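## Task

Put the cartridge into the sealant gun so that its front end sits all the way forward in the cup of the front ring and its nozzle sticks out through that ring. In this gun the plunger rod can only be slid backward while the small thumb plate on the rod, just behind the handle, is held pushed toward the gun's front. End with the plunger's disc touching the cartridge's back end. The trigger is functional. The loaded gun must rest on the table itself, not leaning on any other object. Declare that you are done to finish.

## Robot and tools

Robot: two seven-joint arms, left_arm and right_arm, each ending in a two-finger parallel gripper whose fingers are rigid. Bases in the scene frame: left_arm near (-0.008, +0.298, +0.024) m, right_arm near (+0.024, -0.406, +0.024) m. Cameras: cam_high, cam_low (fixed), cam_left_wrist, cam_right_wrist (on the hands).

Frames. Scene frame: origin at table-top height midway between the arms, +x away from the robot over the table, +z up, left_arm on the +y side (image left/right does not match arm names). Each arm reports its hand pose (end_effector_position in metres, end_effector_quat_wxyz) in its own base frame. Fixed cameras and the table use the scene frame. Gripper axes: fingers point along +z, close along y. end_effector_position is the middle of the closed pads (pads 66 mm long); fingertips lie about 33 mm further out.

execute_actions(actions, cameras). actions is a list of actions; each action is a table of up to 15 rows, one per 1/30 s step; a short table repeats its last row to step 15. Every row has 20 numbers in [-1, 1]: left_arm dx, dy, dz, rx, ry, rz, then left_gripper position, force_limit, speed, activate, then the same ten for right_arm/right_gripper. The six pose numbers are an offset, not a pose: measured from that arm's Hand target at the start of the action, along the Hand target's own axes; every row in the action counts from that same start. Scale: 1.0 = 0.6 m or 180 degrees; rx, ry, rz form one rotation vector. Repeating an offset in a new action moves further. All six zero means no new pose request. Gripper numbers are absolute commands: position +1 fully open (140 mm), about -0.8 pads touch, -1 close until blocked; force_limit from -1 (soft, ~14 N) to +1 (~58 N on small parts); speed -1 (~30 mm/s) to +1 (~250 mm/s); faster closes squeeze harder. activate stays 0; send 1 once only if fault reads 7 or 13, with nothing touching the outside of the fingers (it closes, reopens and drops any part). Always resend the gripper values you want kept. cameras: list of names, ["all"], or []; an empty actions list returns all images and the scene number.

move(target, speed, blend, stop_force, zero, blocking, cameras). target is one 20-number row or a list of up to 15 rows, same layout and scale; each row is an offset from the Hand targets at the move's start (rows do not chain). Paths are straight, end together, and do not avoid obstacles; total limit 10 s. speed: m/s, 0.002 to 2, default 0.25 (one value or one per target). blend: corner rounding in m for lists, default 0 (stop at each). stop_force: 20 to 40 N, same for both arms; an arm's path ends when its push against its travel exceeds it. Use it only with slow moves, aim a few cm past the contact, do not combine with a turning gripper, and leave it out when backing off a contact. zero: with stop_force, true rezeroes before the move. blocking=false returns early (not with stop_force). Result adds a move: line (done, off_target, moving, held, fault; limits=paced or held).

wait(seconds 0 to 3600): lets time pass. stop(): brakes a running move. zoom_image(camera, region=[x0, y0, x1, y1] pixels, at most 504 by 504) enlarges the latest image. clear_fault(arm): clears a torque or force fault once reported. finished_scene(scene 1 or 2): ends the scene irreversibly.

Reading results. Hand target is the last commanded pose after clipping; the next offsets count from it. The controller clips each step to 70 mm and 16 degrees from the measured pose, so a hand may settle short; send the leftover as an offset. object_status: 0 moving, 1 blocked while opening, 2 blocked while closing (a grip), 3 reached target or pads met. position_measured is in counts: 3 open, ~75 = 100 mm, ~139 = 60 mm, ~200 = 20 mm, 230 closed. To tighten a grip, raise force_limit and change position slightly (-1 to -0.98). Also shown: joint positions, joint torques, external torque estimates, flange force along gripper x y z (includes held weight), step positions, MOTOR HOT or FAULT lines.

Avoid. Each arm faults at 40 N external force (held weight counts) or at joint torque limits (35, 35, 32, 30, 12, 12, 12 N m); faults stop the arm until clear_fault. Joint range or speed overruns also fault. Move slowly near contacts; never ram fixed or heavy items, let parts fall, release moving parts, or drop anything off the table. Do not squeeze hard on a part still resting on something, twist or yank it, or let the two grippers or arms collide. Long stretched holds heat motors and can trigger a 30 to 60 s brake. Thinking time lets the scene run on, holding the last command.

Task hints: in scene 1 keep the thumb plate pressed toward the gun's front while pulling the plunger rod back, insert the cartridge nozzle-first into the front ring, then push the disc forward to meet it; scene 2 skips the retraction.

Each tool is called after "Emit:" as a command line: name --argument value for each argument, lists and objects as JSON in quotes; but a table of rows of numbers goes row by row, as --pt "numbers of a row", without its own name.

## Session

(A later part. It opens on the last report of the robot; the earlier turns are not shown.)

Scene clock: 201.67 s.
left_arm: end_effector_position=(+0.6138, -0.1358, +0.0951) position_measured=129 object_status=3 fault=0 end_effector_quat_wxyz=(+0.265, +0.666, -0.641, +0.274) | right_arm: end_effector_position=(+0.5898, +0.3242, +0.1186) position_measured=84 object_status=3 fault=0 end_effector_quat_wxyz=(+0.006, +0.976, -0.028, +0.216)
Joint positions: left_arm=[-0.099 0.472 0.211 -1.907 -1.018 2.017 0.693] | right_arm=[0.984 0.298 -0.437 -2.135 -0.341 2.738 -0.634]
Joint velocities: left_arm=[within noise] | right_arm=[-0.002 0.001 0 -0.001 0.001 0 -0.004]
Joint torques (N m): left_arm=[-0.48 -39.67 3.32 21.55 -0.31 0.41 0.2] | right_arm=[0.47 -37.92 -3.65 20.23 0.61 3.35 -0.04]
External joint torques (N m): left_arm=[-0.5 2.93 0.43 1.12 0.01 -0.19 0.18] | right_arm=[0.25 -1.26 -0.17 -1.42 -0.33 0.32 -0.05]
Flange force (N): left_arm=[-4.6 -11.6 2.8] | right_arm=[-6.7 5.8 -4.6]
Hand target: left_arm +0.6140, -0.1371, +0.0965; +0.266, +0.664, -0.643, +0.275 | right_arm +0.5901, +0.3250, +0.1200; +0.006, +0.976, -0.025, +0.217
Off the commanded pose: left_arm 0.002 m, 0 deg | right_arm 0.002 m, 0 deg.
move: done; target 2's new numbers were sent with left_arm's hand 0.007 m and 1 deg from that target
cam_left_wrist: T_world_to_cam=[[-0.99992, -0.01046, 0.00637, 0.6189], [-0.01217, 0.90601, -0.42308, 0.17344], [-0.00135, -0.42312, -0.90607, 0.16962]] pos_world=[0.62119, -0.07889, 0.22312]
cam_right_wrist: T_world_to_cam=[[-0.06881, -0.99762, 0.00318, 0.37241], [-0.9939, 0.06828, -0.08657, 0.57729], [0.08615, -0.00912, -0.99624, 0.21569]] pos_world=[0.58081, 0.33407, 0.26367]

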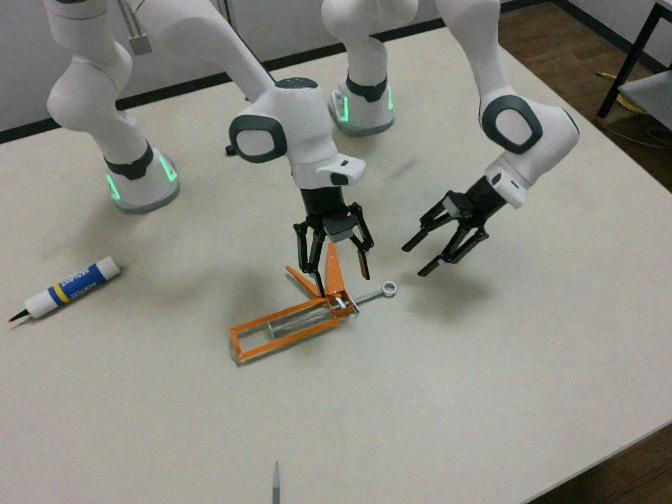

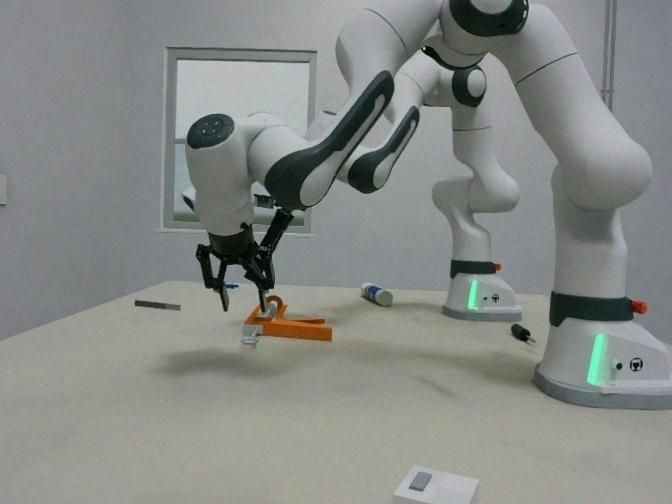

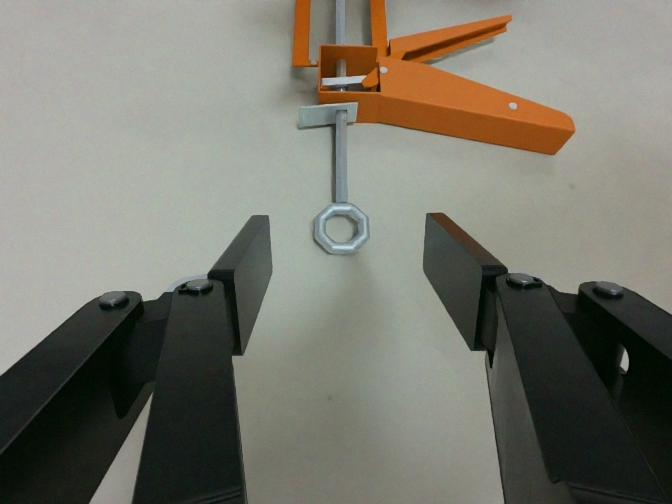

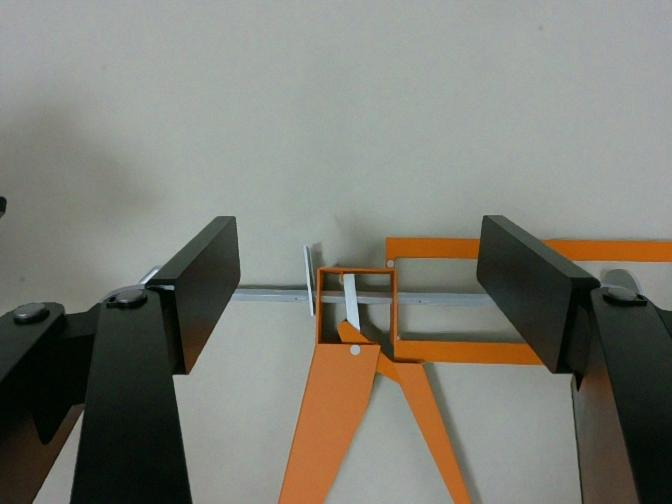

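Emit:
move --target '[0,0,0,0,0,0,0,-0.3,0,0,-0.0805,0,0.146,0,0,0,0.36,-0.8,0,0]' --cameras '["cam_low","cam_left_wrist","cam_right_wrist"]' --speed 0.05 --stop_force 20

Emit:
zoom_image --camera "cam_left_wrist" --region '[230, 0, 480, 200]'

Emit:
zoom_image --camera "cam_low" --region '[180, 240, 360, 360]'

Scene clock: 218.47 s.
left_arm: end_effector_position=(+0.6138, -0.1358, +0.0951) position_measured=129 object_status=3 fault=0 end_effector_quat_wxyz=(+0.265, +0.666, -0.641, +0.274) | right_arm: end_effector_position=(+0.5826, +0.3249, +0.0200) position_measured=84 object_status=3 fault=0 end_effector_quat_wxyz=(+0.007, +0.976, -0.023, +0.216)
Joint positions: left_arm=[-0.099 0.472 0.211 -1.907 -1.018 2.017 0.693] | right_arm=[0.985 0.504 -0.44 -2.155 -0.336 2.95 -0.574]
Joint torques (N m): left_arm=[-0.42 -39.7 3.3 21.54 -0.32 0.41 0.14] | right_arm=[0.96 -39.4 -6.48 17.8 1.05 3.31 0.33]
External joint torques (N m): left_arm=[-0.29 2.91 0.54 1.06 0.01 -0.18 0.12] | right_arm=[0.84 -0.02 -0.63 -0.58 0 0.36 0.31]
Flange force (N): left_arm=[-4.7 -11.5 2.6] | right_arm=[-6.0 1.4 -2.5]
Hand target: left_arm +0.6140, -0.1371, +0.0965; +0.266, +0.664, -0.643, +0.275 | right_arm +0.5835, +0.3254, +0.0202; +0.006, +0.976, -0.025, +0.217
Off the commanded pose: left_arm 0.002 m, 0 deg | right_arm 0.001 m, 0 deg.
move: done
cam_left_wrist: T_world_to_cam=[[-0.99992, -0.01046, 0.00637, 0.6189], [-0.01217, 0.90601, -0.42308, 0.17344], [-0.00135, -0.42312, -0.90607, 0.16962]] pos_world=[0.62119, -0.07889, 0.22312]
cam_right_wrist: T_world_to_cam=[[-0.05784, -0.99831, 0.00596, 0.36668], [-0.99458, 0.05711, -0.08691, 0.5656], [0.08643, -0.01096, -0.9962, 0.11855]] pos_world=[0.5735, 0.33506, 0.16507]

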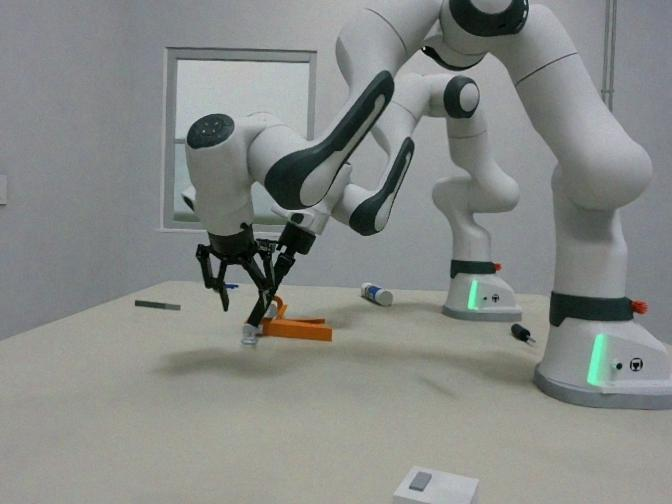

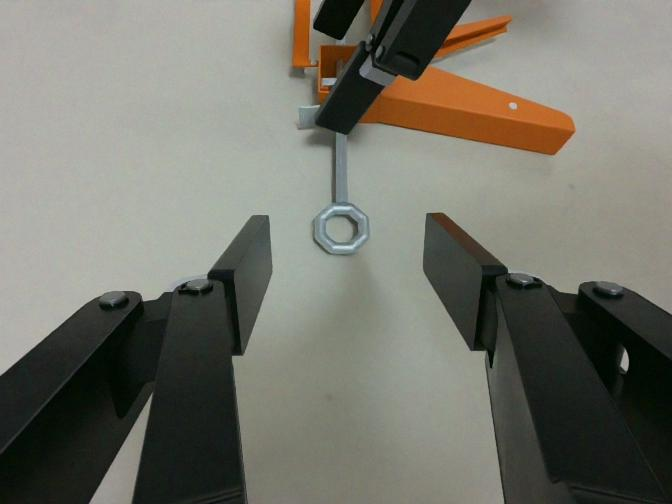

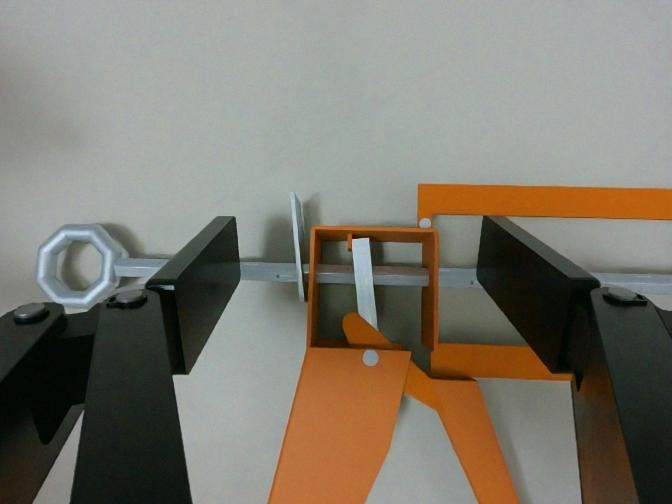

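Scaled by 2.016 from the camera's image (finer frame: 960x720).

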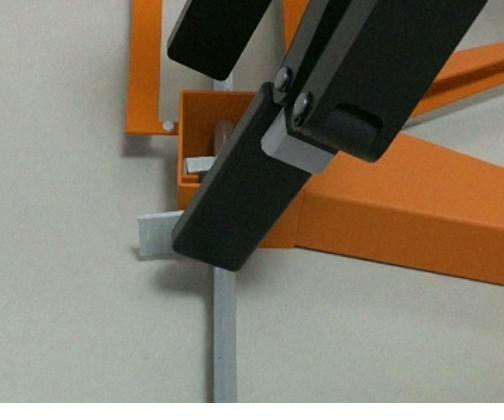

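Scaled by 2.800 from the camera's image (finer frame: 960x720).

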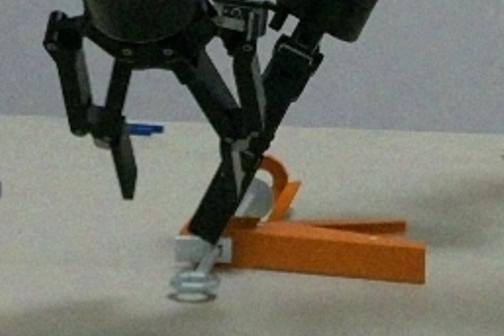

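Emit:
move --target '[0,0,0,0,0,0,0,-0.3,0,0,-0.0105,0,0.0226,0,0,0,0.36,-0.8,0,0]' --cameras '["cam_left_wrist","cam_right_wrist"]' --speed 0.03 --stop_force 20

Emit:
zoom_image --camera "cam_left_wrist" --region '[230, 0, 480, 200]'

Scene clock: 224.37 s.
left_arm: end_effector_position=(+0.6138, -0.1358, +0.0951) position_measured=129 object_status=3 fault=0 end_effector_quat_wxyz=(+0.265, +0.666, -0.641, +0.274) | right_arm: end_effector_position=(+0.5879, +0.3268, +0.0112) position_measured=84 object_status=3 fault=0 end_effector_quat_wxyz=(+0.002, +0.975, -0.023, +0.221)
Joint positions: left_arm=[-0.099 0.472 0.211 -1.907 -1.018 2.017 0.693] | right_arm=[0.983 0.536 -0.443 -2.143 -0.329 2.984 -0.572]
Joint torques (N m): left_arm=[-0.49 -39.66 3.24 21.61 -0.32 0.42 0.18] | right_arm=[2.15 -37.05 -5.35 14.45 1.41 2.48 0.45]
External joint torques (N m): left_arm=[-0.55 2.99 0.31 1.15 0 -0.18 0.16] | right_arm=[2.07 2.87 0.93 -3.57 0.33 -0.48 0.44]
Flange force (N): left_arm=[-4.6 -11.9 3.0] | right_arm=[-11.9 1.4 -0.7]
Hand target: left_arm +0.6140, -0.1371, +0.0965; +0.266, +0.664, -0.643, +0.275 | right_arm +0.5835, +0.3253, +0.0053; +0.006, +0.976, -0.025, +0.217
Off the commanded pose: left_arm 0.002 m, 0 deg | right_arm 0.007 m, 1 deg.
move: off_target (right_arm)
cam_left_wrist: T_world_to_cam=[[-0.99992, -0.01046, 0.00637, 0.6189], [-0.01217, 0.90601, -0.42308, 0.17344], [-0.00135, -0.42312, -0.90607, 0.16962]] pos_world=[0.62119, -0.07889, 0.22312]
cam_right_wrist: T_world_to_cam=[[-0.05594, -0.99843, -0.00248, 0.36789], [-0.9937, 0.05591, -0.09716, 0.56995], [0.09715, -0.00297, -0.99526, 0.10035]] pos_world=[0.57718, 0.33575, 0.15616]

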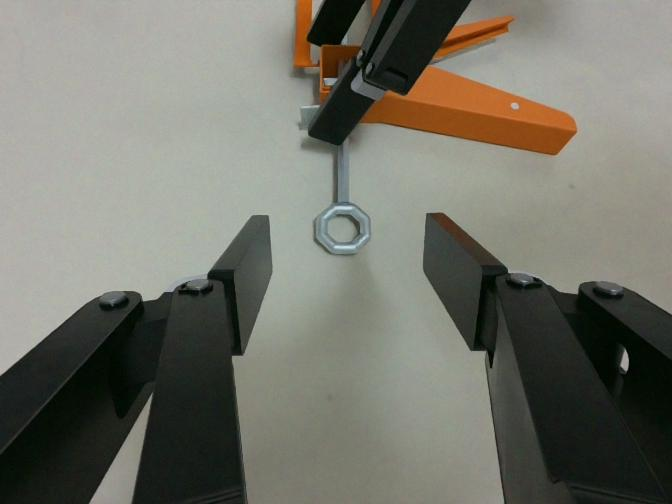

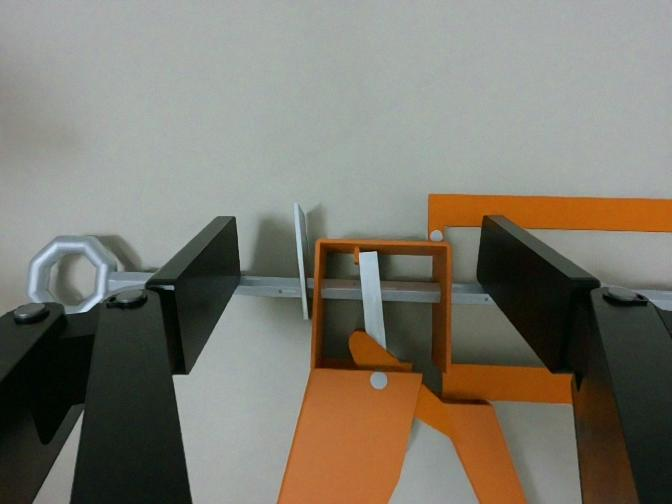

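Scaled by 2.016 from the camera's image (finer frame: 960x720).

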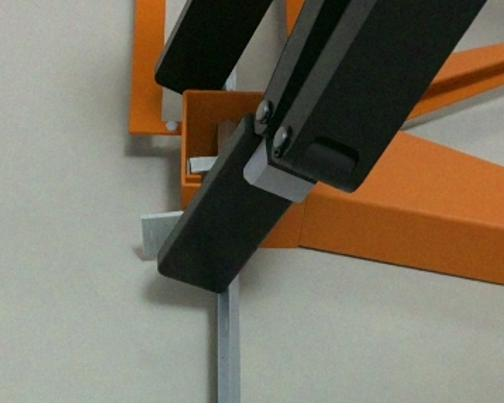

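Emit:
move --pt "0 0 0 0 0 0 0 -0.3 0 0 0.0067 0 -0.0143 0 0 0 0.36 -0.8 0 0" --pt "0 0 0 0 0 0 0 -0.3 0 0 0.0067 0 -0.0143 0 0 0 -1 -0.5 -1 0" --cameras '["cam_left_wrist","cam_right_wrist"]' --speed 0.03

Emit:
zoom_image --camera "cam_right_wrist" --region '[220, 170, 520, 400]'

Scene clock: 231.57 s.
left_arm: end_effector_position=(+0.6138, -0.1358, +0.0951) position_measured=129 object_status=3 fault=0 end_effector_quat_wxyz=(+0.265, +0.666, -0.641, +0.274) | right_arm: end_effector_position=(+0.5858, +0.3240, +0.0163) position_measured=150 object_status=0 fault=0 end_effector_quat_wxyz=(+0.005, +0.976, -0.026, +0.218)
Joint positions: left_arm=[-0.099 0.472 0.211 -1.907 -1.018 2.017 0.693] | right_arm=[0.987 0.518 -0.445 -2.15 -0.329 2.964 -0.572]
Joint torques (N m): left_arm=[-0.44 -39.66 3.36 21.58 -0.33 0.41 0.18] | right_arm=[2.13 -38.71 -4.69 16.3 0.86 3.08 0.14]
External joint torques (N m): left_arm=[-0.3 2.9 0.6 1.11 -0.01 -0.18 0.16] | right_arm=[2.15 0.94 1.53 -1.95 -0.22 0.12 0.13]
Flange force (N): left_arm=[-4.7 -11.5 2.6] | right_arm=[-8.2 1.0 -2.2]
Hand target: left_arm +0.6140, -0.1371, +0.0965; +0.266, +0.664, -0.643, +0.275 | right_arm +0.5835, +0.3254, +0.0147; +0.006, +0.976, -0.025, +0.217
Off the commanded pose: left_arm 0.002 m, 0 deg | right_arm 0.003 m, 0 deg.
move: done
cam_left_wrist: T_world_to_cam=[[-0.99992, -0.01046, 0.00637, 0.6189], [-0.01217, 0.90601, -0.42308, 0.17344], [-0.00135, -0.42312, -0.90607, 0.16962]] pos_world=[0.62119, -0.07889, 0.22312]
cam_right_wrist: T_world_to_cam=[[-0.06372, -0.99797, 0.00206, 0.36936], [-0.99379, 0.06327, -0.09151, 0.56608], [0.0912, -0.00788, -0.9958, 0.11079]] pos_world=[0.576, 0.33366, 0.16137]

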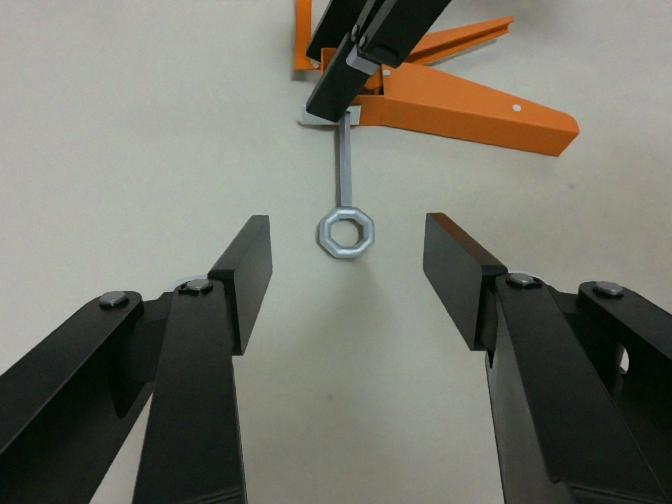

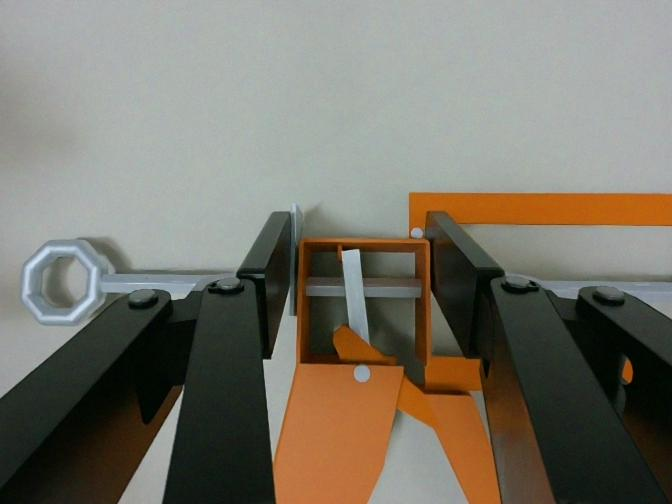

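Scaled by 1.680 from the camera's image (finer frame: 960x720).

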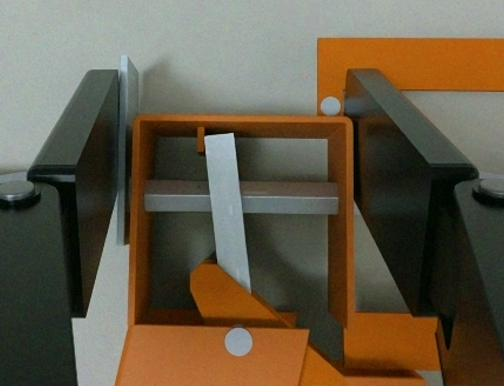

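Emit:
move --pt "-0.0442 0 0.1408 0 0 0 0 -0.3 0 0 0 0 0 0 0 0 -1 -0.5 -1 0" --pt "-0.0442 0 0.1408 0 0 0 -1 -0.3 -0.5 0 0 0 0 0 0 0 -1 -0.5 -1 0" --cameras '["cam_left_wrist","cam_right_wrist"]' --speed 0.1

Emit:
move --target '[-0.06,0,-0.06,0,0,0,-1,-0.3,-0.5,0,0,0,0,0,0,0,-1,-0.5,-1,0]' --cameras '["cam_left_wrist","cam_right_wrist"]' --speed 0.05

Scene clock: 242.93 s.
left_arm: end_effector_position=(+0.6133, -0.1781, +0.0182) position_measured=178 object_status=0 fault=0 end_effector_quat_wxyz=(+0.268, +0.664, -0.642, +0.273) | right_arm: end_effector_position=(+0.5864, +0.3228, +0.0164) position_measured=150 object_status=2 fault=0 end_effector_quat_wxyz=(+0.005, +0.975, -0.028, +0.218)
Joint positions: left_arm=[-0.128 0.618 0.152 -1.884 -1.123 2.124 0.774] | right_arm=[0.986 0.518 -0.446 -2.15 -0.328 2.964 -0.569]
Joint torques (N m): left_arm=[-1.27 -39.95 2.59 20.04 -0.64 1.65 0.23] | right_arm=[2.47 -39.93 -4.48 16.48 0.75 3.23 0.18]
External joint torques (N m): left_arm=[-1.34 5.03 -0.17 1.26 -0.46 1.18 0.21] | right_arm=[2.52 -0.24 1.8 -1.8 -0.33 0.27 0.16]
Flange force (N): left_arm=[-6.8 -14.2 11.1] | right_arm=[-9.0 1.9 -5.4]
Hand target: left_arm +0.6154, -0.1780, +0.0180; +0.266, +0.664, -0.643, +0.275 | right_arm +0.5835, +0.3254, +0.0147; +0.006, +0.976, -0.025, +0.217
Off the commanded pose: left_arm 0.002 m, 0 deg | right_arm 0.004 m, 0 deg.
move: done
cam_left_wrist: T_world_to_cam=[[-0.99993, -0.00551, 0.01017, 0.61919], [-0.00934, 0.90374, -0.42798, 0.17726], [-0.00683, -0.42804, -0.90373, 0.08448]] pos_world=[0.62138, -0.12063, 0.14591]
cam_right_wrist: T_world_to_cam=[[-0.06872, -0.99764, 0.00072, 0.3711], [-0.99343, 0.06836, -0.09173, 0.56501], [0.09146, -0.00702, -0.99578, 0.11037]] pos_world=[0.5767, 0.33237, 0.16147]

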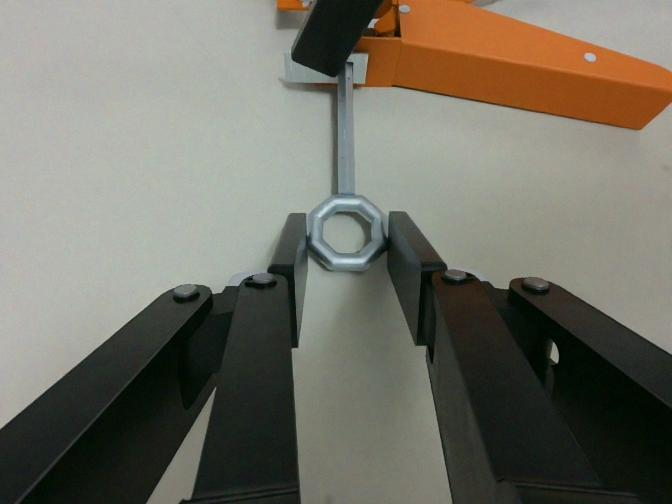

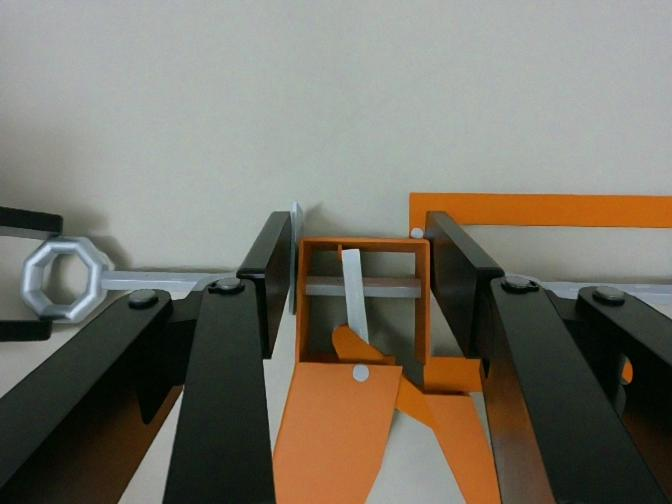

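Scene clock: 244.40 s.
left_arm: end_effector_position=(+0.6106, -0.1330, +0.0166) position_measured=178 object_status=2 fault=0 end_effector_quat_wxyz=(+0.270, +0.665, -0.641, +0.273) | right_arm: end_effector_position=(+0.5854, +0.3256, +0.0165) position_measured=150 object_status=2 fault=0 end_effector_quat_wxyz=(+0.004, +0.975, -0.027, +0.218)
Joint positions: left_arm=[-0.065 0.626 0.173 -1.874 -1.084 2.07 0.806] | right_arm=[0.987 0.518 -0.444 -2.149 -0.328 2.965 -0.569]
Joint velocities: left_arm=[0 0 0 0.001 0.001 -0.002 0.005] | right_arm=[within noise]
Joint torques (N m): left_arm=[2.02 -43.19 5.85 21.1 0.12 0.87 0.25] | right_arm=[0.7 -38.85 -6.03 15.74 0.93 2.62 0]
External joint torques (N m): left_arm=[1.95 1.8 2.73 2.43 0.34 0.46 0.23] | right_arm=[0.64 0.94 0.13 -2.61 -0.14 -0.36 -0.01]
Flange force (N): left_arm=[-7.4 -13.5 -0.3] | right_arm=[-7.0 3.9 -3.0]
Hand target: left_arm +0.6137, -0.1271, +0.0180; +0.266, +0.664, -0.643, +0.275 | right_arm +0.5835, +0.3254, +0.0147; +0.006, +0.976, -0.025, +0.217
Off the commanded pose: left_arm 0.007 m, 1 deg | right_arm 0.003 m, 0 deg.
move: off_target (left_arm)
cam_left_wrist: T_world_to_cam=[[-0.99989, -0.00531, 0.01354, 0.61675], [-0.01062, 0.90275, -0.43004, 0.13646], [-0.00994, -0.43013, -0.90271, 0.10388]] pos_world=[0.61916, -0.07524, 0.14411]
cam_right_wrist: T_world_to_cam=[[-0.06499, -0.99789, -0.00131, 0.37167], [-0.99367, 0.06483, -0.09179, 0.56498], [0.09169, -0.00466, -0.99578, 0.10968]] pos_world=[0.5755, 0.33476, 0.16157]

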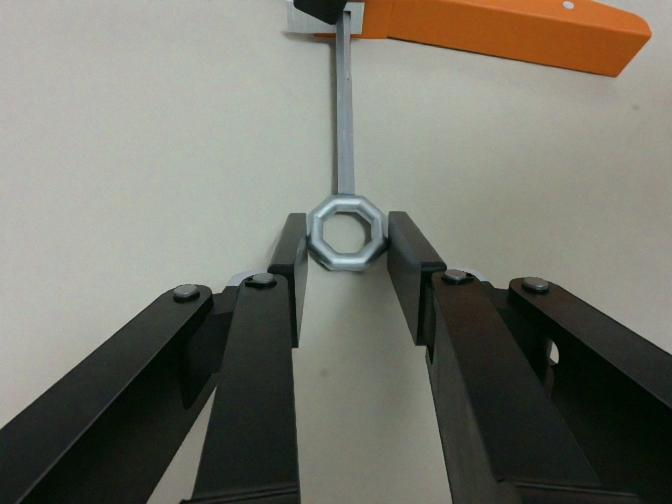

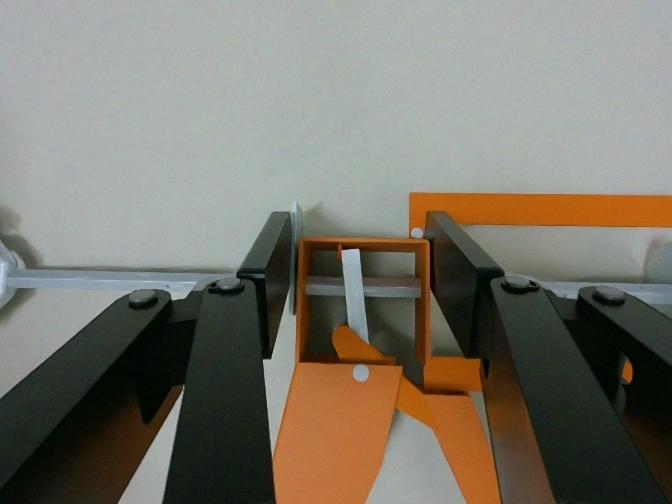

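Emit:
move --target '[-0.0707,0,-0.0707,0,0,0,-1,-0.3,-0.5,0,0,0,0,0,0,0,-1,-0.5,-1,0]' --cameras '["cam_high","cam_right_wrist"]' --speed 0.06

Emit:
zoom_image --camera "cam_high" --region '[210, 230, 410, 380]'

Scene clock: 250.90 s.
left_arm: end_effector_position=(+0.6129, -0.0657, +0.0185) position_measured=232 object_status=3 fault=0 end_effector_quat_wxyz=(+0.264, +0.667, -0.640, +0.275) | right_arm: end_effector_position=(+0.5854, +0.3288, +0.0177) position_measured=150 object_status=2 fault=0 end_effector_quat_wxyz=(+0.002, +0.975, -0.024, +0.220)
Joint positions: left_arm=[0.021 0.644 0.208 -1.833 -1.032 2.001 0.844] | right_arm=[0.989 0.518 -0.443 -2.148 -0.328 2.969 -0.572]
Joint velocities: left_arm=[0.001 0 0.001 -0.001 0.001 -0.003 0.005] | right_arm=[within noise]
Joint torques (N m): left_arm=[-0.62 -41.79 4.09 19.98 0.04 0.19 0.25] | right_arm=[0.17 -38.55 -7.08 15.72 1.28 2.46 0.14]
External joint torques (N m): left_arm=[-0.78 3.79 0.25 1.04 0.32 -0.21 0.23] | right_arm=[0.17 1.07 -0.94 -2.51 0.21 -0.5 0.13]
Flange force (N): left_arm=[-7.4 -12.6 3.8] | right_arm=[-7.2 4.0 -2.9]
Hand target: left_arm +0.6118, -0.0671, +0.0181; +0.266, +0.664, -0.643, +0.275 | right_arm +0.5835, +0.3254, +0.0147; +0.006, +0.976, -0.025, +0.217
Off the commanded pose: left_arm 0.002 m, 1 deg | right_arm 0.005 m, 1 deg.
move: done
cam_right_wrist: T_world_to_cam=[[-0.05806, -0.9983, -0.00416, 0.37104], [-0.99384, 0.0582, -0.09435, 0.56726], [0.09443, -0.00134, -0.99553, 0.10819]] pos_world=[0.57509, 0.33755, 0.16277]

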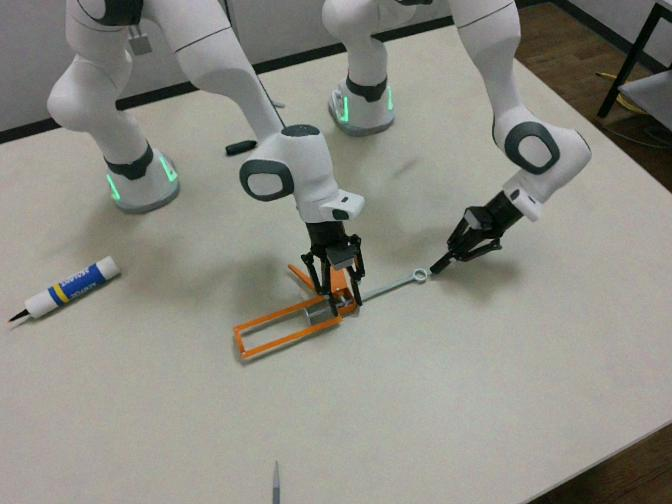

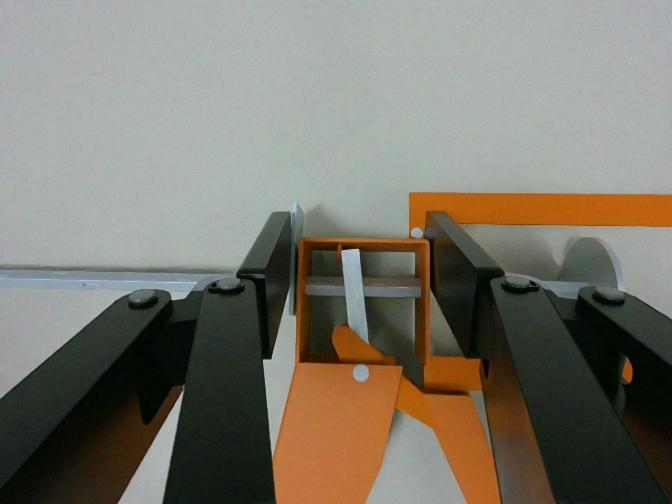

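Scaled by 2.520 from the camera's image (finer frame: 960x720).

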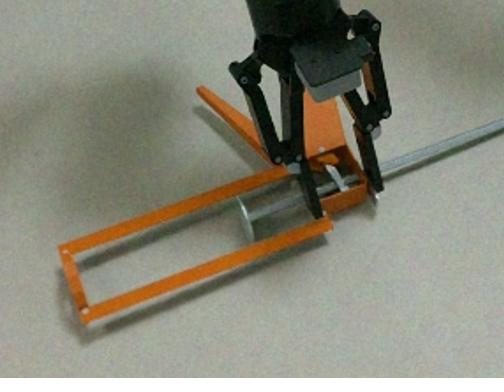

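Emit:
move --target '[-0.0,0,-0.06,0,0,0,0,-0.3,-0.2,0,0,0,0,0,0,0,-1,-0.5,-1,0]' --cameras '["cam_left_wrist","cam_low"]' --speed 0.1

Scene clock: 257.47 s.
left_arm: end_effector_position=(+0.6115, -0.0411, +0.0423) position_measured=129 object_status=3 fault=0 end_effector_quat_wxyz=(+0.264, +0.664, -0.643, +0.276) | right_arm: end_effector_position=(+0.5853, +0.3288, +0.0177) position_measured=150 object_status=2 fault=0 end_effector_quat_wxyz=(+0.002, +0.975, -0.024, +0.220)
Joint positions: left_arm=[0.049 0.611 0.23 -1.821 -0.991 1.946 0.837] | right_arm=[0.989 0.518 -0.443 -2.148 -0.328 2.968 -0.572]
Joint velocities: left_arm=[0.001 -0.001 0 0.001 0.001 -0.004 -0.003] | right_arm=[within noise]
Joint torques (N m): left_arm=[-0.71 -42.06 4.54 20.1 -0.04 0.17 -0.19] | right_arm=[0.19 -38.58 -7.08 15.75 1.3 2.46 0.12]
External joint torques (N m): left_arm=[-0.92 3.17 0.47 0.64 0.3 -0.25 -0.21] | right_arm=[0.15 1.25 -0.92 -2.59 0.22 -0.52 0.11]
Flange force (N): left_arm=[-5.4 -10.3 2.1] | right_arm=[-7.2 3.9 -2.5]
Hand target: left_arm +0.6110, -0.0417, +0.0435; +0.266, +0.664, -0.643, +0.275 | right_arm +0.5835, +0.3254, +0.0147; +0.006, +0.976, -0.025, +0.217
Off the commanded pose: left_arm 0.001 m, 0 deg | right_arm 0.005 m, 1 deg.
move: done
cam_left_wrist: T_world_to_cam=[[-0.99998, -0.00588, -0.00077, 0.61834], [-0.005, 0.90529, -0.42477, 0.06097], [0.0032, -0.42476, -0.9053, 0.15902]] pos_world=[0.61812, 0.01599, 0.17033]
Images, in order (width x height): cam_low 672x504, cam_left_wrist 672x504.

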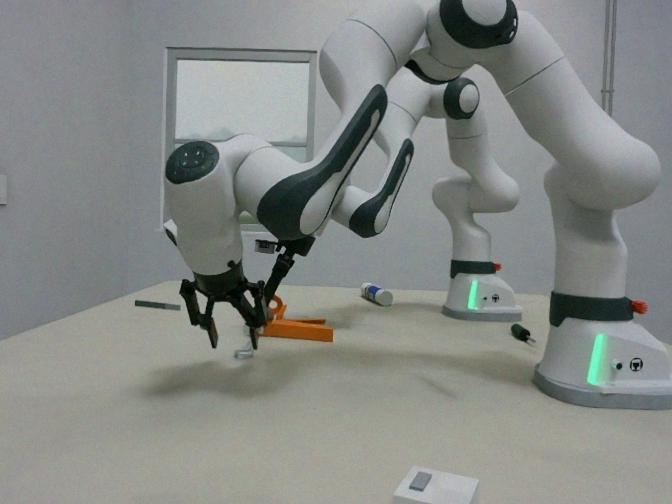

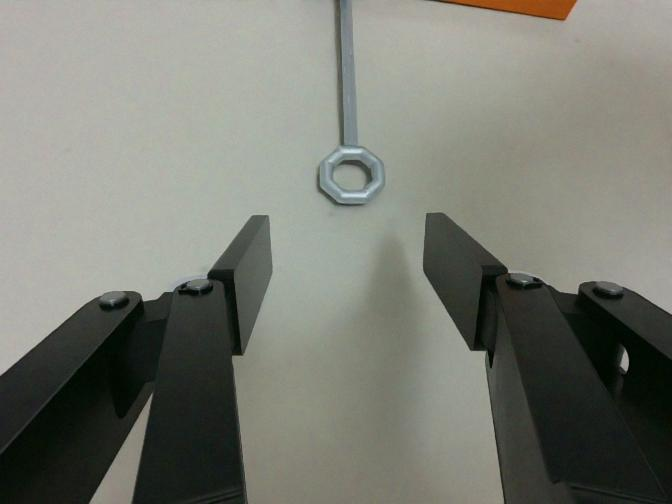

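Emit:
move --pt "0.024 0 0.084 0 0 0 0 0 -0.2 0 0 0 0 0 0 0 -1 -0.5 -1 0" --pt "0.024 0 0.084 0 0 0 -1 0.3 -0.5 0 0 0 0 0 0 0 -1 -0.5 -1 0" --speed 0.1

Emit:
move --target '[-0.053,0,-0.053,0,0,0,-1,0.3,-0.5,0,0,0,0,0,0,0,-1,-0.5,-1,0]' --cameras '["cam_high","cam_left_wrist","cam_right_wrist"]' --speed 0.05

Scene clock: 265.73 s.
left_arm: end_effector_position=(+0.6117, -0.0881, +0.0191) position_measured=232 object_status=0 fault=0 end_effector_quat_wxyz=(+0.267, +0.663, -0.643, +0.275) | right_arm: end_effector_position=(+0.5854, +0.3259, +0.0169) position_measured=150 object_status=2 fault=0 end_effector_quat_wxyz=(+0.004, +0.975, -0.025, +0.219)
Joint positions: left_arm=[-0.006 0.636 0.197 -1.847 -1.045 2.019 0.837] | right_arm=[0.987 0.518 -0.444 -2.149 -0.328 2.965 -0.572]
Joint torques (N m): left_arm=[-0.69 -42.01 4.08 19.43 -0.52 0.66 -0.01] | right_arm=[0.98 -39.08 -6.24 16.3 1.28 2.99 0.17]
External joint torques (N m): left_arm=[-0.86 3.25 0.47 0.62 -0.25 0.26 -0.03] | right_arm=[0.74 0.57 -0.28 -1.95 0.22 0.03 0.15]
Flange force (N): left_arm=[-5.4 -9.4 4.6] | right_arm=[-7.2 3.2 -2.8]
Hand target: left_arm +0.6125, -0.0875, +0.0180; +0.266, +0.664, -0.643, +0.275 | right_arm +0.5835, +0.3254, +0.0147; +0.006, +0.976, -0.025, +0.217
Off the commanded pose: left_arm 0.001 m, 0 deg | right_arm 0.003 m, 0 deg.
move: done

Scene clock: 267.10 s.
left_arm: end_effector_position=(+0.6121, -0.0420, +0.0185) position_measured=232 object_status=3 fault=0 end_effector_quat_wxyz=(+0.264, +0.667, -0.640, +0.275) | right_arm: end_effector_position=(+0.5854, +0.3259, +0.0169) position_measured=150 object_status=2 fault=0 end_effector_quat_wxyz=(+0.004, +0.975, -0.025, +0.219)
Joint positions: left_arm=[0.059 0.657 0.213 -1.809 -1.008 1.972 0.856] | right_arm=[0.987 0.518 -0.444 -2.149 -0.328 2.965 -0.572]
Joint velocities: left_arm=[-0.001 0 0.001 0 0.002 -0.005 0.002] | right_arm=[within noise]
Joint torques (N m): left_arm=[-0.14 -42.17 4.46 20.07 -0.03 0.26 0.2] | right_arm=[1.08 -39.04 -6.27 16.36 1.29 2.99 0.12]
External joint torques (N m): left_arm=[-0.28 3.77 0.49 1.02 0.27 -0.13 0.18] | right_arm=[0.88 0.55 -0.27 -1.87 0.24 0.03 0.11]
Flange force (N): left_arm=[-8.2 -12.6 2.9] | right_arm=[-7.2 3.0 -3.0]
Hand target: left_arm +0.6110, -0.0425, +0.0181; +0.266, +0.664, -0.643, +0.275 | right_arm +0.5835, +0.3254, +0.0147; +0.006, +0.976, -0.025, +0.217
Off the commanded pose: left_arm 0.001 m, 0 deg | right_arm 0.003 m, 0 deg.
move: done
cam_left_wrist: T_world_to_cam=[[-0.99991, -0.01309, 0.00432, 0.61851], [-0.01369, 0.90545, -0.42424, 0.05696], [0.00164, -0.42426, -0.90554, 0.13808]] pos_world=[0.619, 0.01511, 0.14652]
cam_right_wrist: T_world_to_cam=[[-0.06138, -0.99811, -0.00026, 0.36989], [-0.99386, 0.06114, -0.09226, 0.56641], [0.0921, -0.00541, -0.99574, 0.11008]] pos_world=[0.57549, 0.33516, 0.16197]

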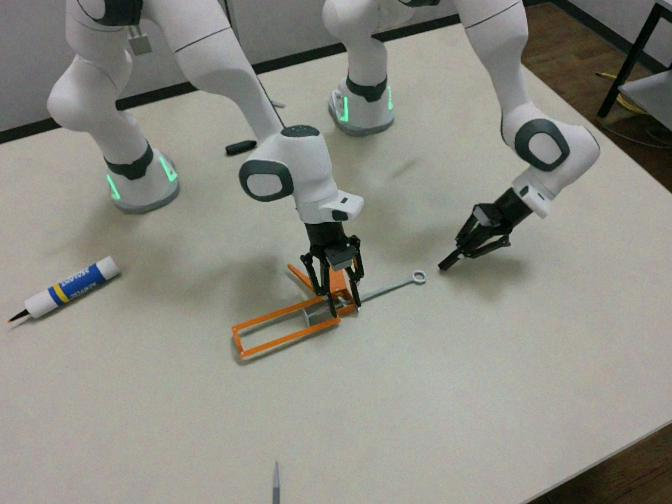

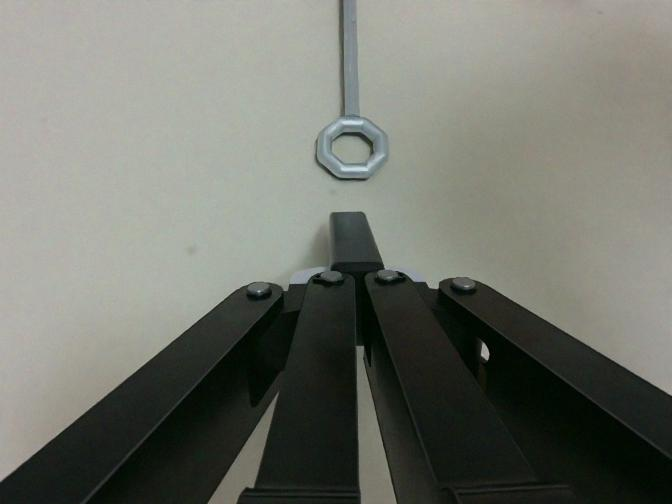

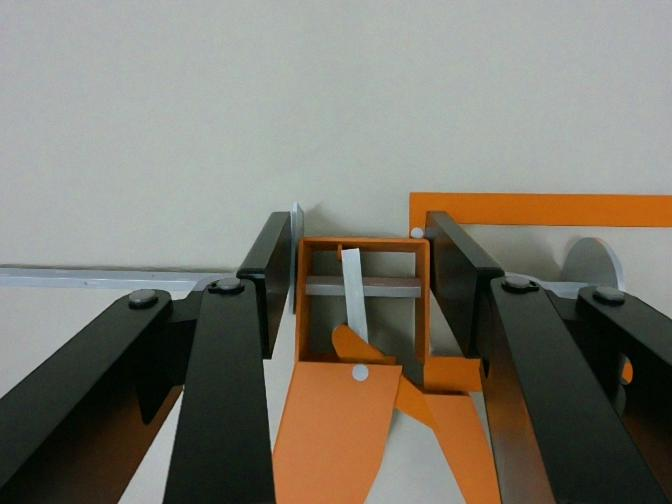

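Emit:
move --pt "0 0 -0.06 0 0 0 0 0 0.3 0 0 0 0 0 0 0 -1 -0.5 -1 0" --pt "0.0742 0 0.01 0 0 0 0 0 0.3 0 0 0 0 0 0 0 -1 -0.5 -1 0" --pt "0.067 0 0.071 0 0 0 0 0 0.3 0 0 0 0 0 0 0 -1 -0.5 -1 0" --pt "0.067 0 0.071 0 0 0 -1 0.3 -0.5 0 0 0 0 0 0 0 -1 -0.5 -1 0" --speed 0.1 --cameras '["cam_low","cam_left_wrist"]'

Scene clock: 279.30 s.
left_arm: end_effector_position=(+0.6118, -0.1012, +0.0169) position_measured=180 object_status=0 fault=0 end_effector_quat_wxyz=(+0.267, +0.664, -0.642, +0.274) | right_arm: end_effector_position=(+0.5856, +0.3255, +0.0169) position_measured=150 object_status=2 fault=0 end_effector_quat_wxyz=(+0.004, +0.975, -0.026, +0.219)
Joint positions: left_arm=[-0.023 0.635 0.188 -1.855 -1.057 2.038 0.827] | right_arm=[0.987 0.518 -0.444 -2.149 -0.328 2.965 -0.571]
Joint torques (N m): left_arm=[-0.93 -40.2 3.34 19.32 -0.52 1.35 0.15] | right_arm=[1.13 -38.35 -5.42 15.67 0.91 2.87 0.1]
External joint torques (N m): left_arm=[-1.08 5.21 -0.13 0.48 -0.27 0.93 0.13] | right_arm=[1.13 1.29 0.77 -2.59 -0.16 -0.09 0.09]
Flange force (N): left_arm=[-8.1 -12.4 8.8] | right_arm=[-7.8 3.0 -1.8]
Hand target: left_arm +0.6129, -0.1010, +0.0163; +0.266, +0.664, -0.643, +0.275 | right_arm +0.5835, +0.3254, +0.0147; +0.006, +0.976, -0.025, +0.217
Off the commanded pose: left_arm 0.001 m, 0 deg | right_arm 0.003 m, 0 deg.
move: done
cam_left_wrist: T_world_to_cam=[[-0.99995, -0.0058, 0.00797, 0.61815], [-0.00865, 0.90416, -0.42711, 0.10679], [-0.00473, -0.42716, -0.90417, 0.11506]] pos_world=[0.61959, -0.04382, 0.14472]

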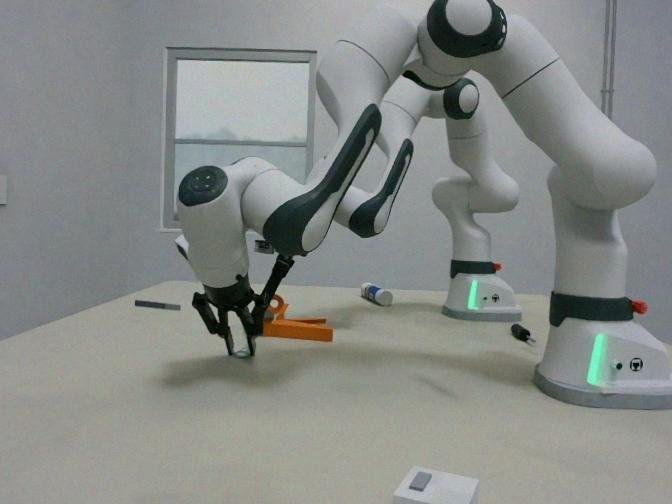

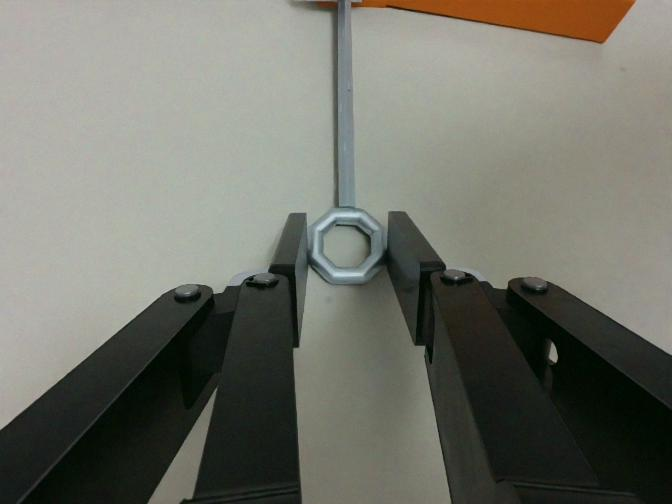

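Emit:
move --target '[-0.05,0,-0.05,0,0,0,-1,0.3,-0.5,0,0,0,0,0,0,0,-1,-0.5,-1,0]' --cameras '["cam_high","cam_left_wrist","cam_right_wrist"]' --speed 0.05

Scene clock: 283.13 s.
left_arm: end_effector_position=(+0.6126, -0.0575, +0.0168) position_measured=232 object_status=0 fault=0 end_effector_quat_wxyz=(+0.264, +0.667, -0.640, +0.275) | right_arm: end_effector_position=(+0.5851, +0.3282, +0.0174) position_measured=150 object_status=2 fault=0 end_effector_quat_wxyz=(+0.003, +0.975, -0.024, +0.219)
Joint positions: left_arm=[0.033 0.652 0.211 -1.824 -1.026 1.992 0.85] | right_arm=[0.989 0.518 -0.443 -2.149 -0.328 2.967 -0.571]
Joint velocities: left_arm=[0 0 0 0 0 -0.002 0.008] | right_arm=[within noise]
Joint torques (N m): left_arm=[-0.52 -41.99 4.32 19.94 -0.01 0.21 0.18] | right_arm=[0.23 -38.98 -6.79 15.92 1.21 2.62 0.1]
External joint torques (N m): left_arm=[-0.58 3.67 0.47 1.03 0.27 -0.18 0.16] | right_arm=[0.16 0.78 -0.66 -2.42 0.14 -0.36 0.09]
Flange force (N): left_arm=[-7.5 -12.4 3.3] | right_arm=[-6.7 4.2 -3.1]
Hand target: left_arm +0.6115, -0.0586, +0.0164; +0.266, +0.664, -0.643, +0.275 | right_arm +0.5835, +0.3254, +0.0147; +0.006, +0.976, -0.025, +0.217
Off the commanded pose: left_arm 0.002 m, 1 deg | right_arm 0.004 m, 0 deg.
move: done
cam_left_wrist: T_world_to_cam=[[-0.99989, -0.01382, 0.00467, 0.61865], [-0.01449, 0.90543, -0.42424, 0.07086], [0.00164, -0.42426, -0.90554, 0.12992]] pos_world=[0.6194, -0.00049, 0.14482]
cam_right_wrist: T_world_to_cam=[[-0.05901, -0.99825, -0.00281, 0.37094], [-0.99386, 0.05901, -0.09362, 0.56667], [0.09362, -0.00273, -0.9956, 0.10885]] pos_world=[0.57489, 0.33715, 0.16247]

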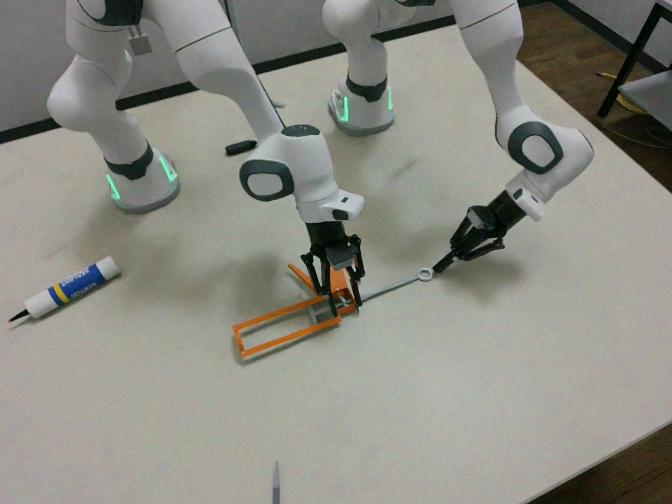

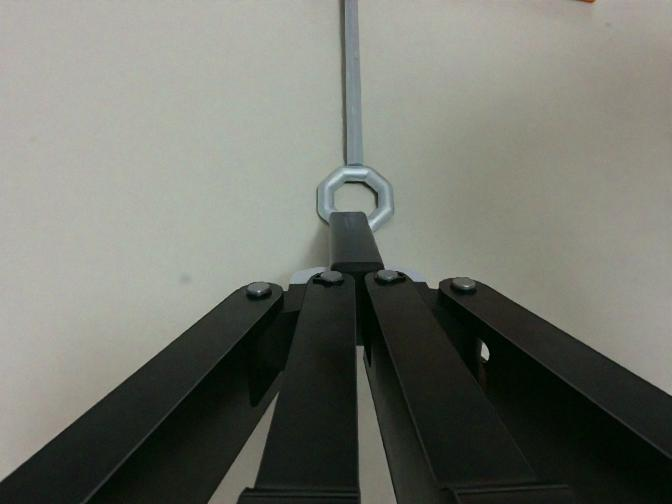

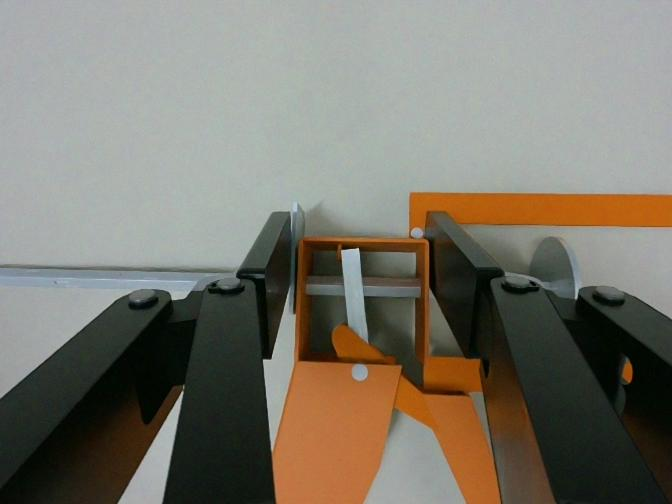

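Emit:
move --pt "0 0 -0.1 0 0 0 0.3 0 0.3 0 0 0 0 0 0 0 0.36 -0.5 0 0" --pt "0 0 -0.1 0 0 0 0.6 0 0.3 0 0.07 0 -0.151 0 0 0 0.36 -0.5 0 0" --pt "0.265 -0.023 -0.051 0.287 -0.087 -0.412 0.6 0 0.3 0 0.12 0.3437 -0.285 -0.109 -0.109 0.491 0.6 -0.5 0 0" --speed 0.2 --cameras '["all"]'

Scene clock: 316.53 s.
left_arm: end_effector_position=(+0.6280, -0.1489, +0.1501) position_measured=53 object_status=3 fault=0 end_effector_quat_wxyz=(-0.003, +0.976, +0.014, +0.217) | right_arm: end_effector_position=(+0.5659, +0.1190, +0.1991) position_measured=53 object_status=3 fault=0 end_effector_quat_wxyz=(+0.001, +0.691, -0.723, +0.001)
Joint positions: left_arm=[-1.559 0.444 1.275 -2.258 -0.669 2.739 -1.426] | right_arm=[0.957 0.152 -0.779 -1.983 0.119 2.089 0.17]
Joint torques (N m): left_arm=[-1.13 -14.95 13.31 20.84 0.73 3.32 -0.31] | right_arm=[0.78 -28.58 -3.84 23.09 0.8 2.53 0.29]
External joint torques (N m): left_arm=[-1.05 2.1 0.41 1.17 0.01 -0.13 -0.32] | right_arm=[0.74 -0.63 -0.54 -0.78 0.16 -0.01 0.29]
Flange force (N): left_arm=[2.0 5.3 -5.3] | right_arm=[0.7 6.8 -0.1]
Hand target: left_arm +0.6281, -0.1490, +0.1504; -0.003, +0.976, +0.016, +0.216 | right_arm +0.5659, +0.1198, +0.2002; +0.000, +0.689, -0.724, +0.000
Off the commanded pose: left_arm 0.000 m, 0 deg | right_arm 0.001 m, 0 deg.
move: done; limits=paced
cam_left_wrist: T_world_to_cam=[[0.00409, -0.9999, 0.01324, -0.14639], [-0.99574, -0.0053, -0.09208, 0.64119], [0.09214, -0.01281, -0.99566, 0.22973]] pos_world=[0.61789, -0.14004, 0.28971]
cam_right_wrist: T_world_to_cam=[[-0.99852, 0.05394, 0.00644, 0.56612], [0.05294, 0.93954, 0.33831, -0.20616], [0.01219, 0.33815, -0.94101, 0.28563]] pos_world=[0.57272, 0.06658, 0.33488]

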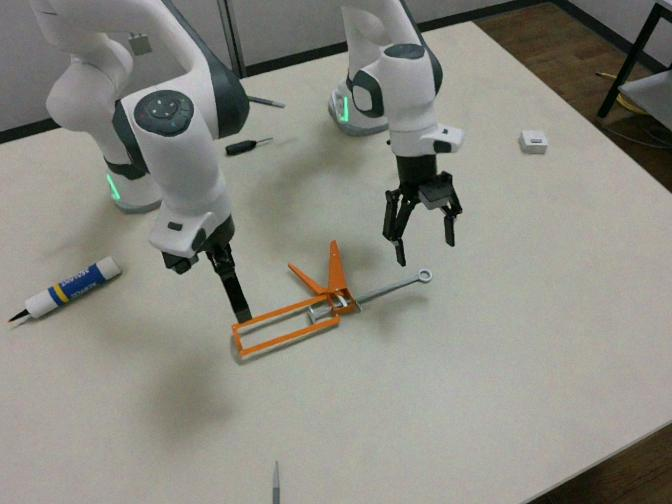

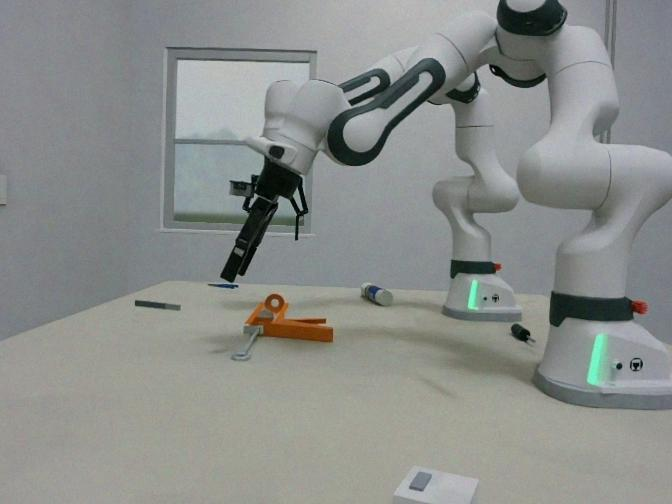

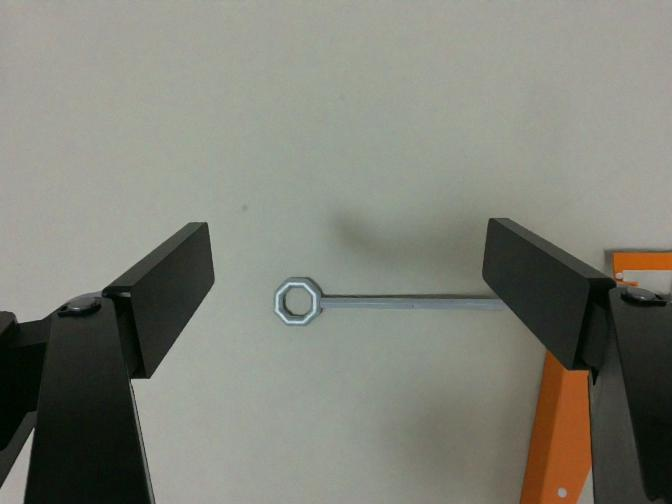

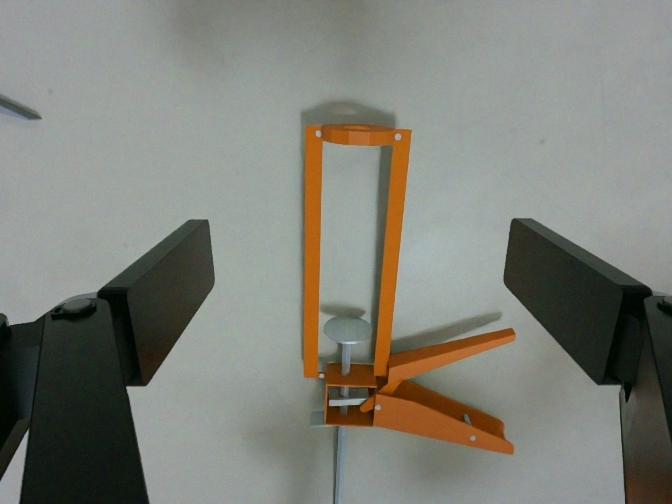

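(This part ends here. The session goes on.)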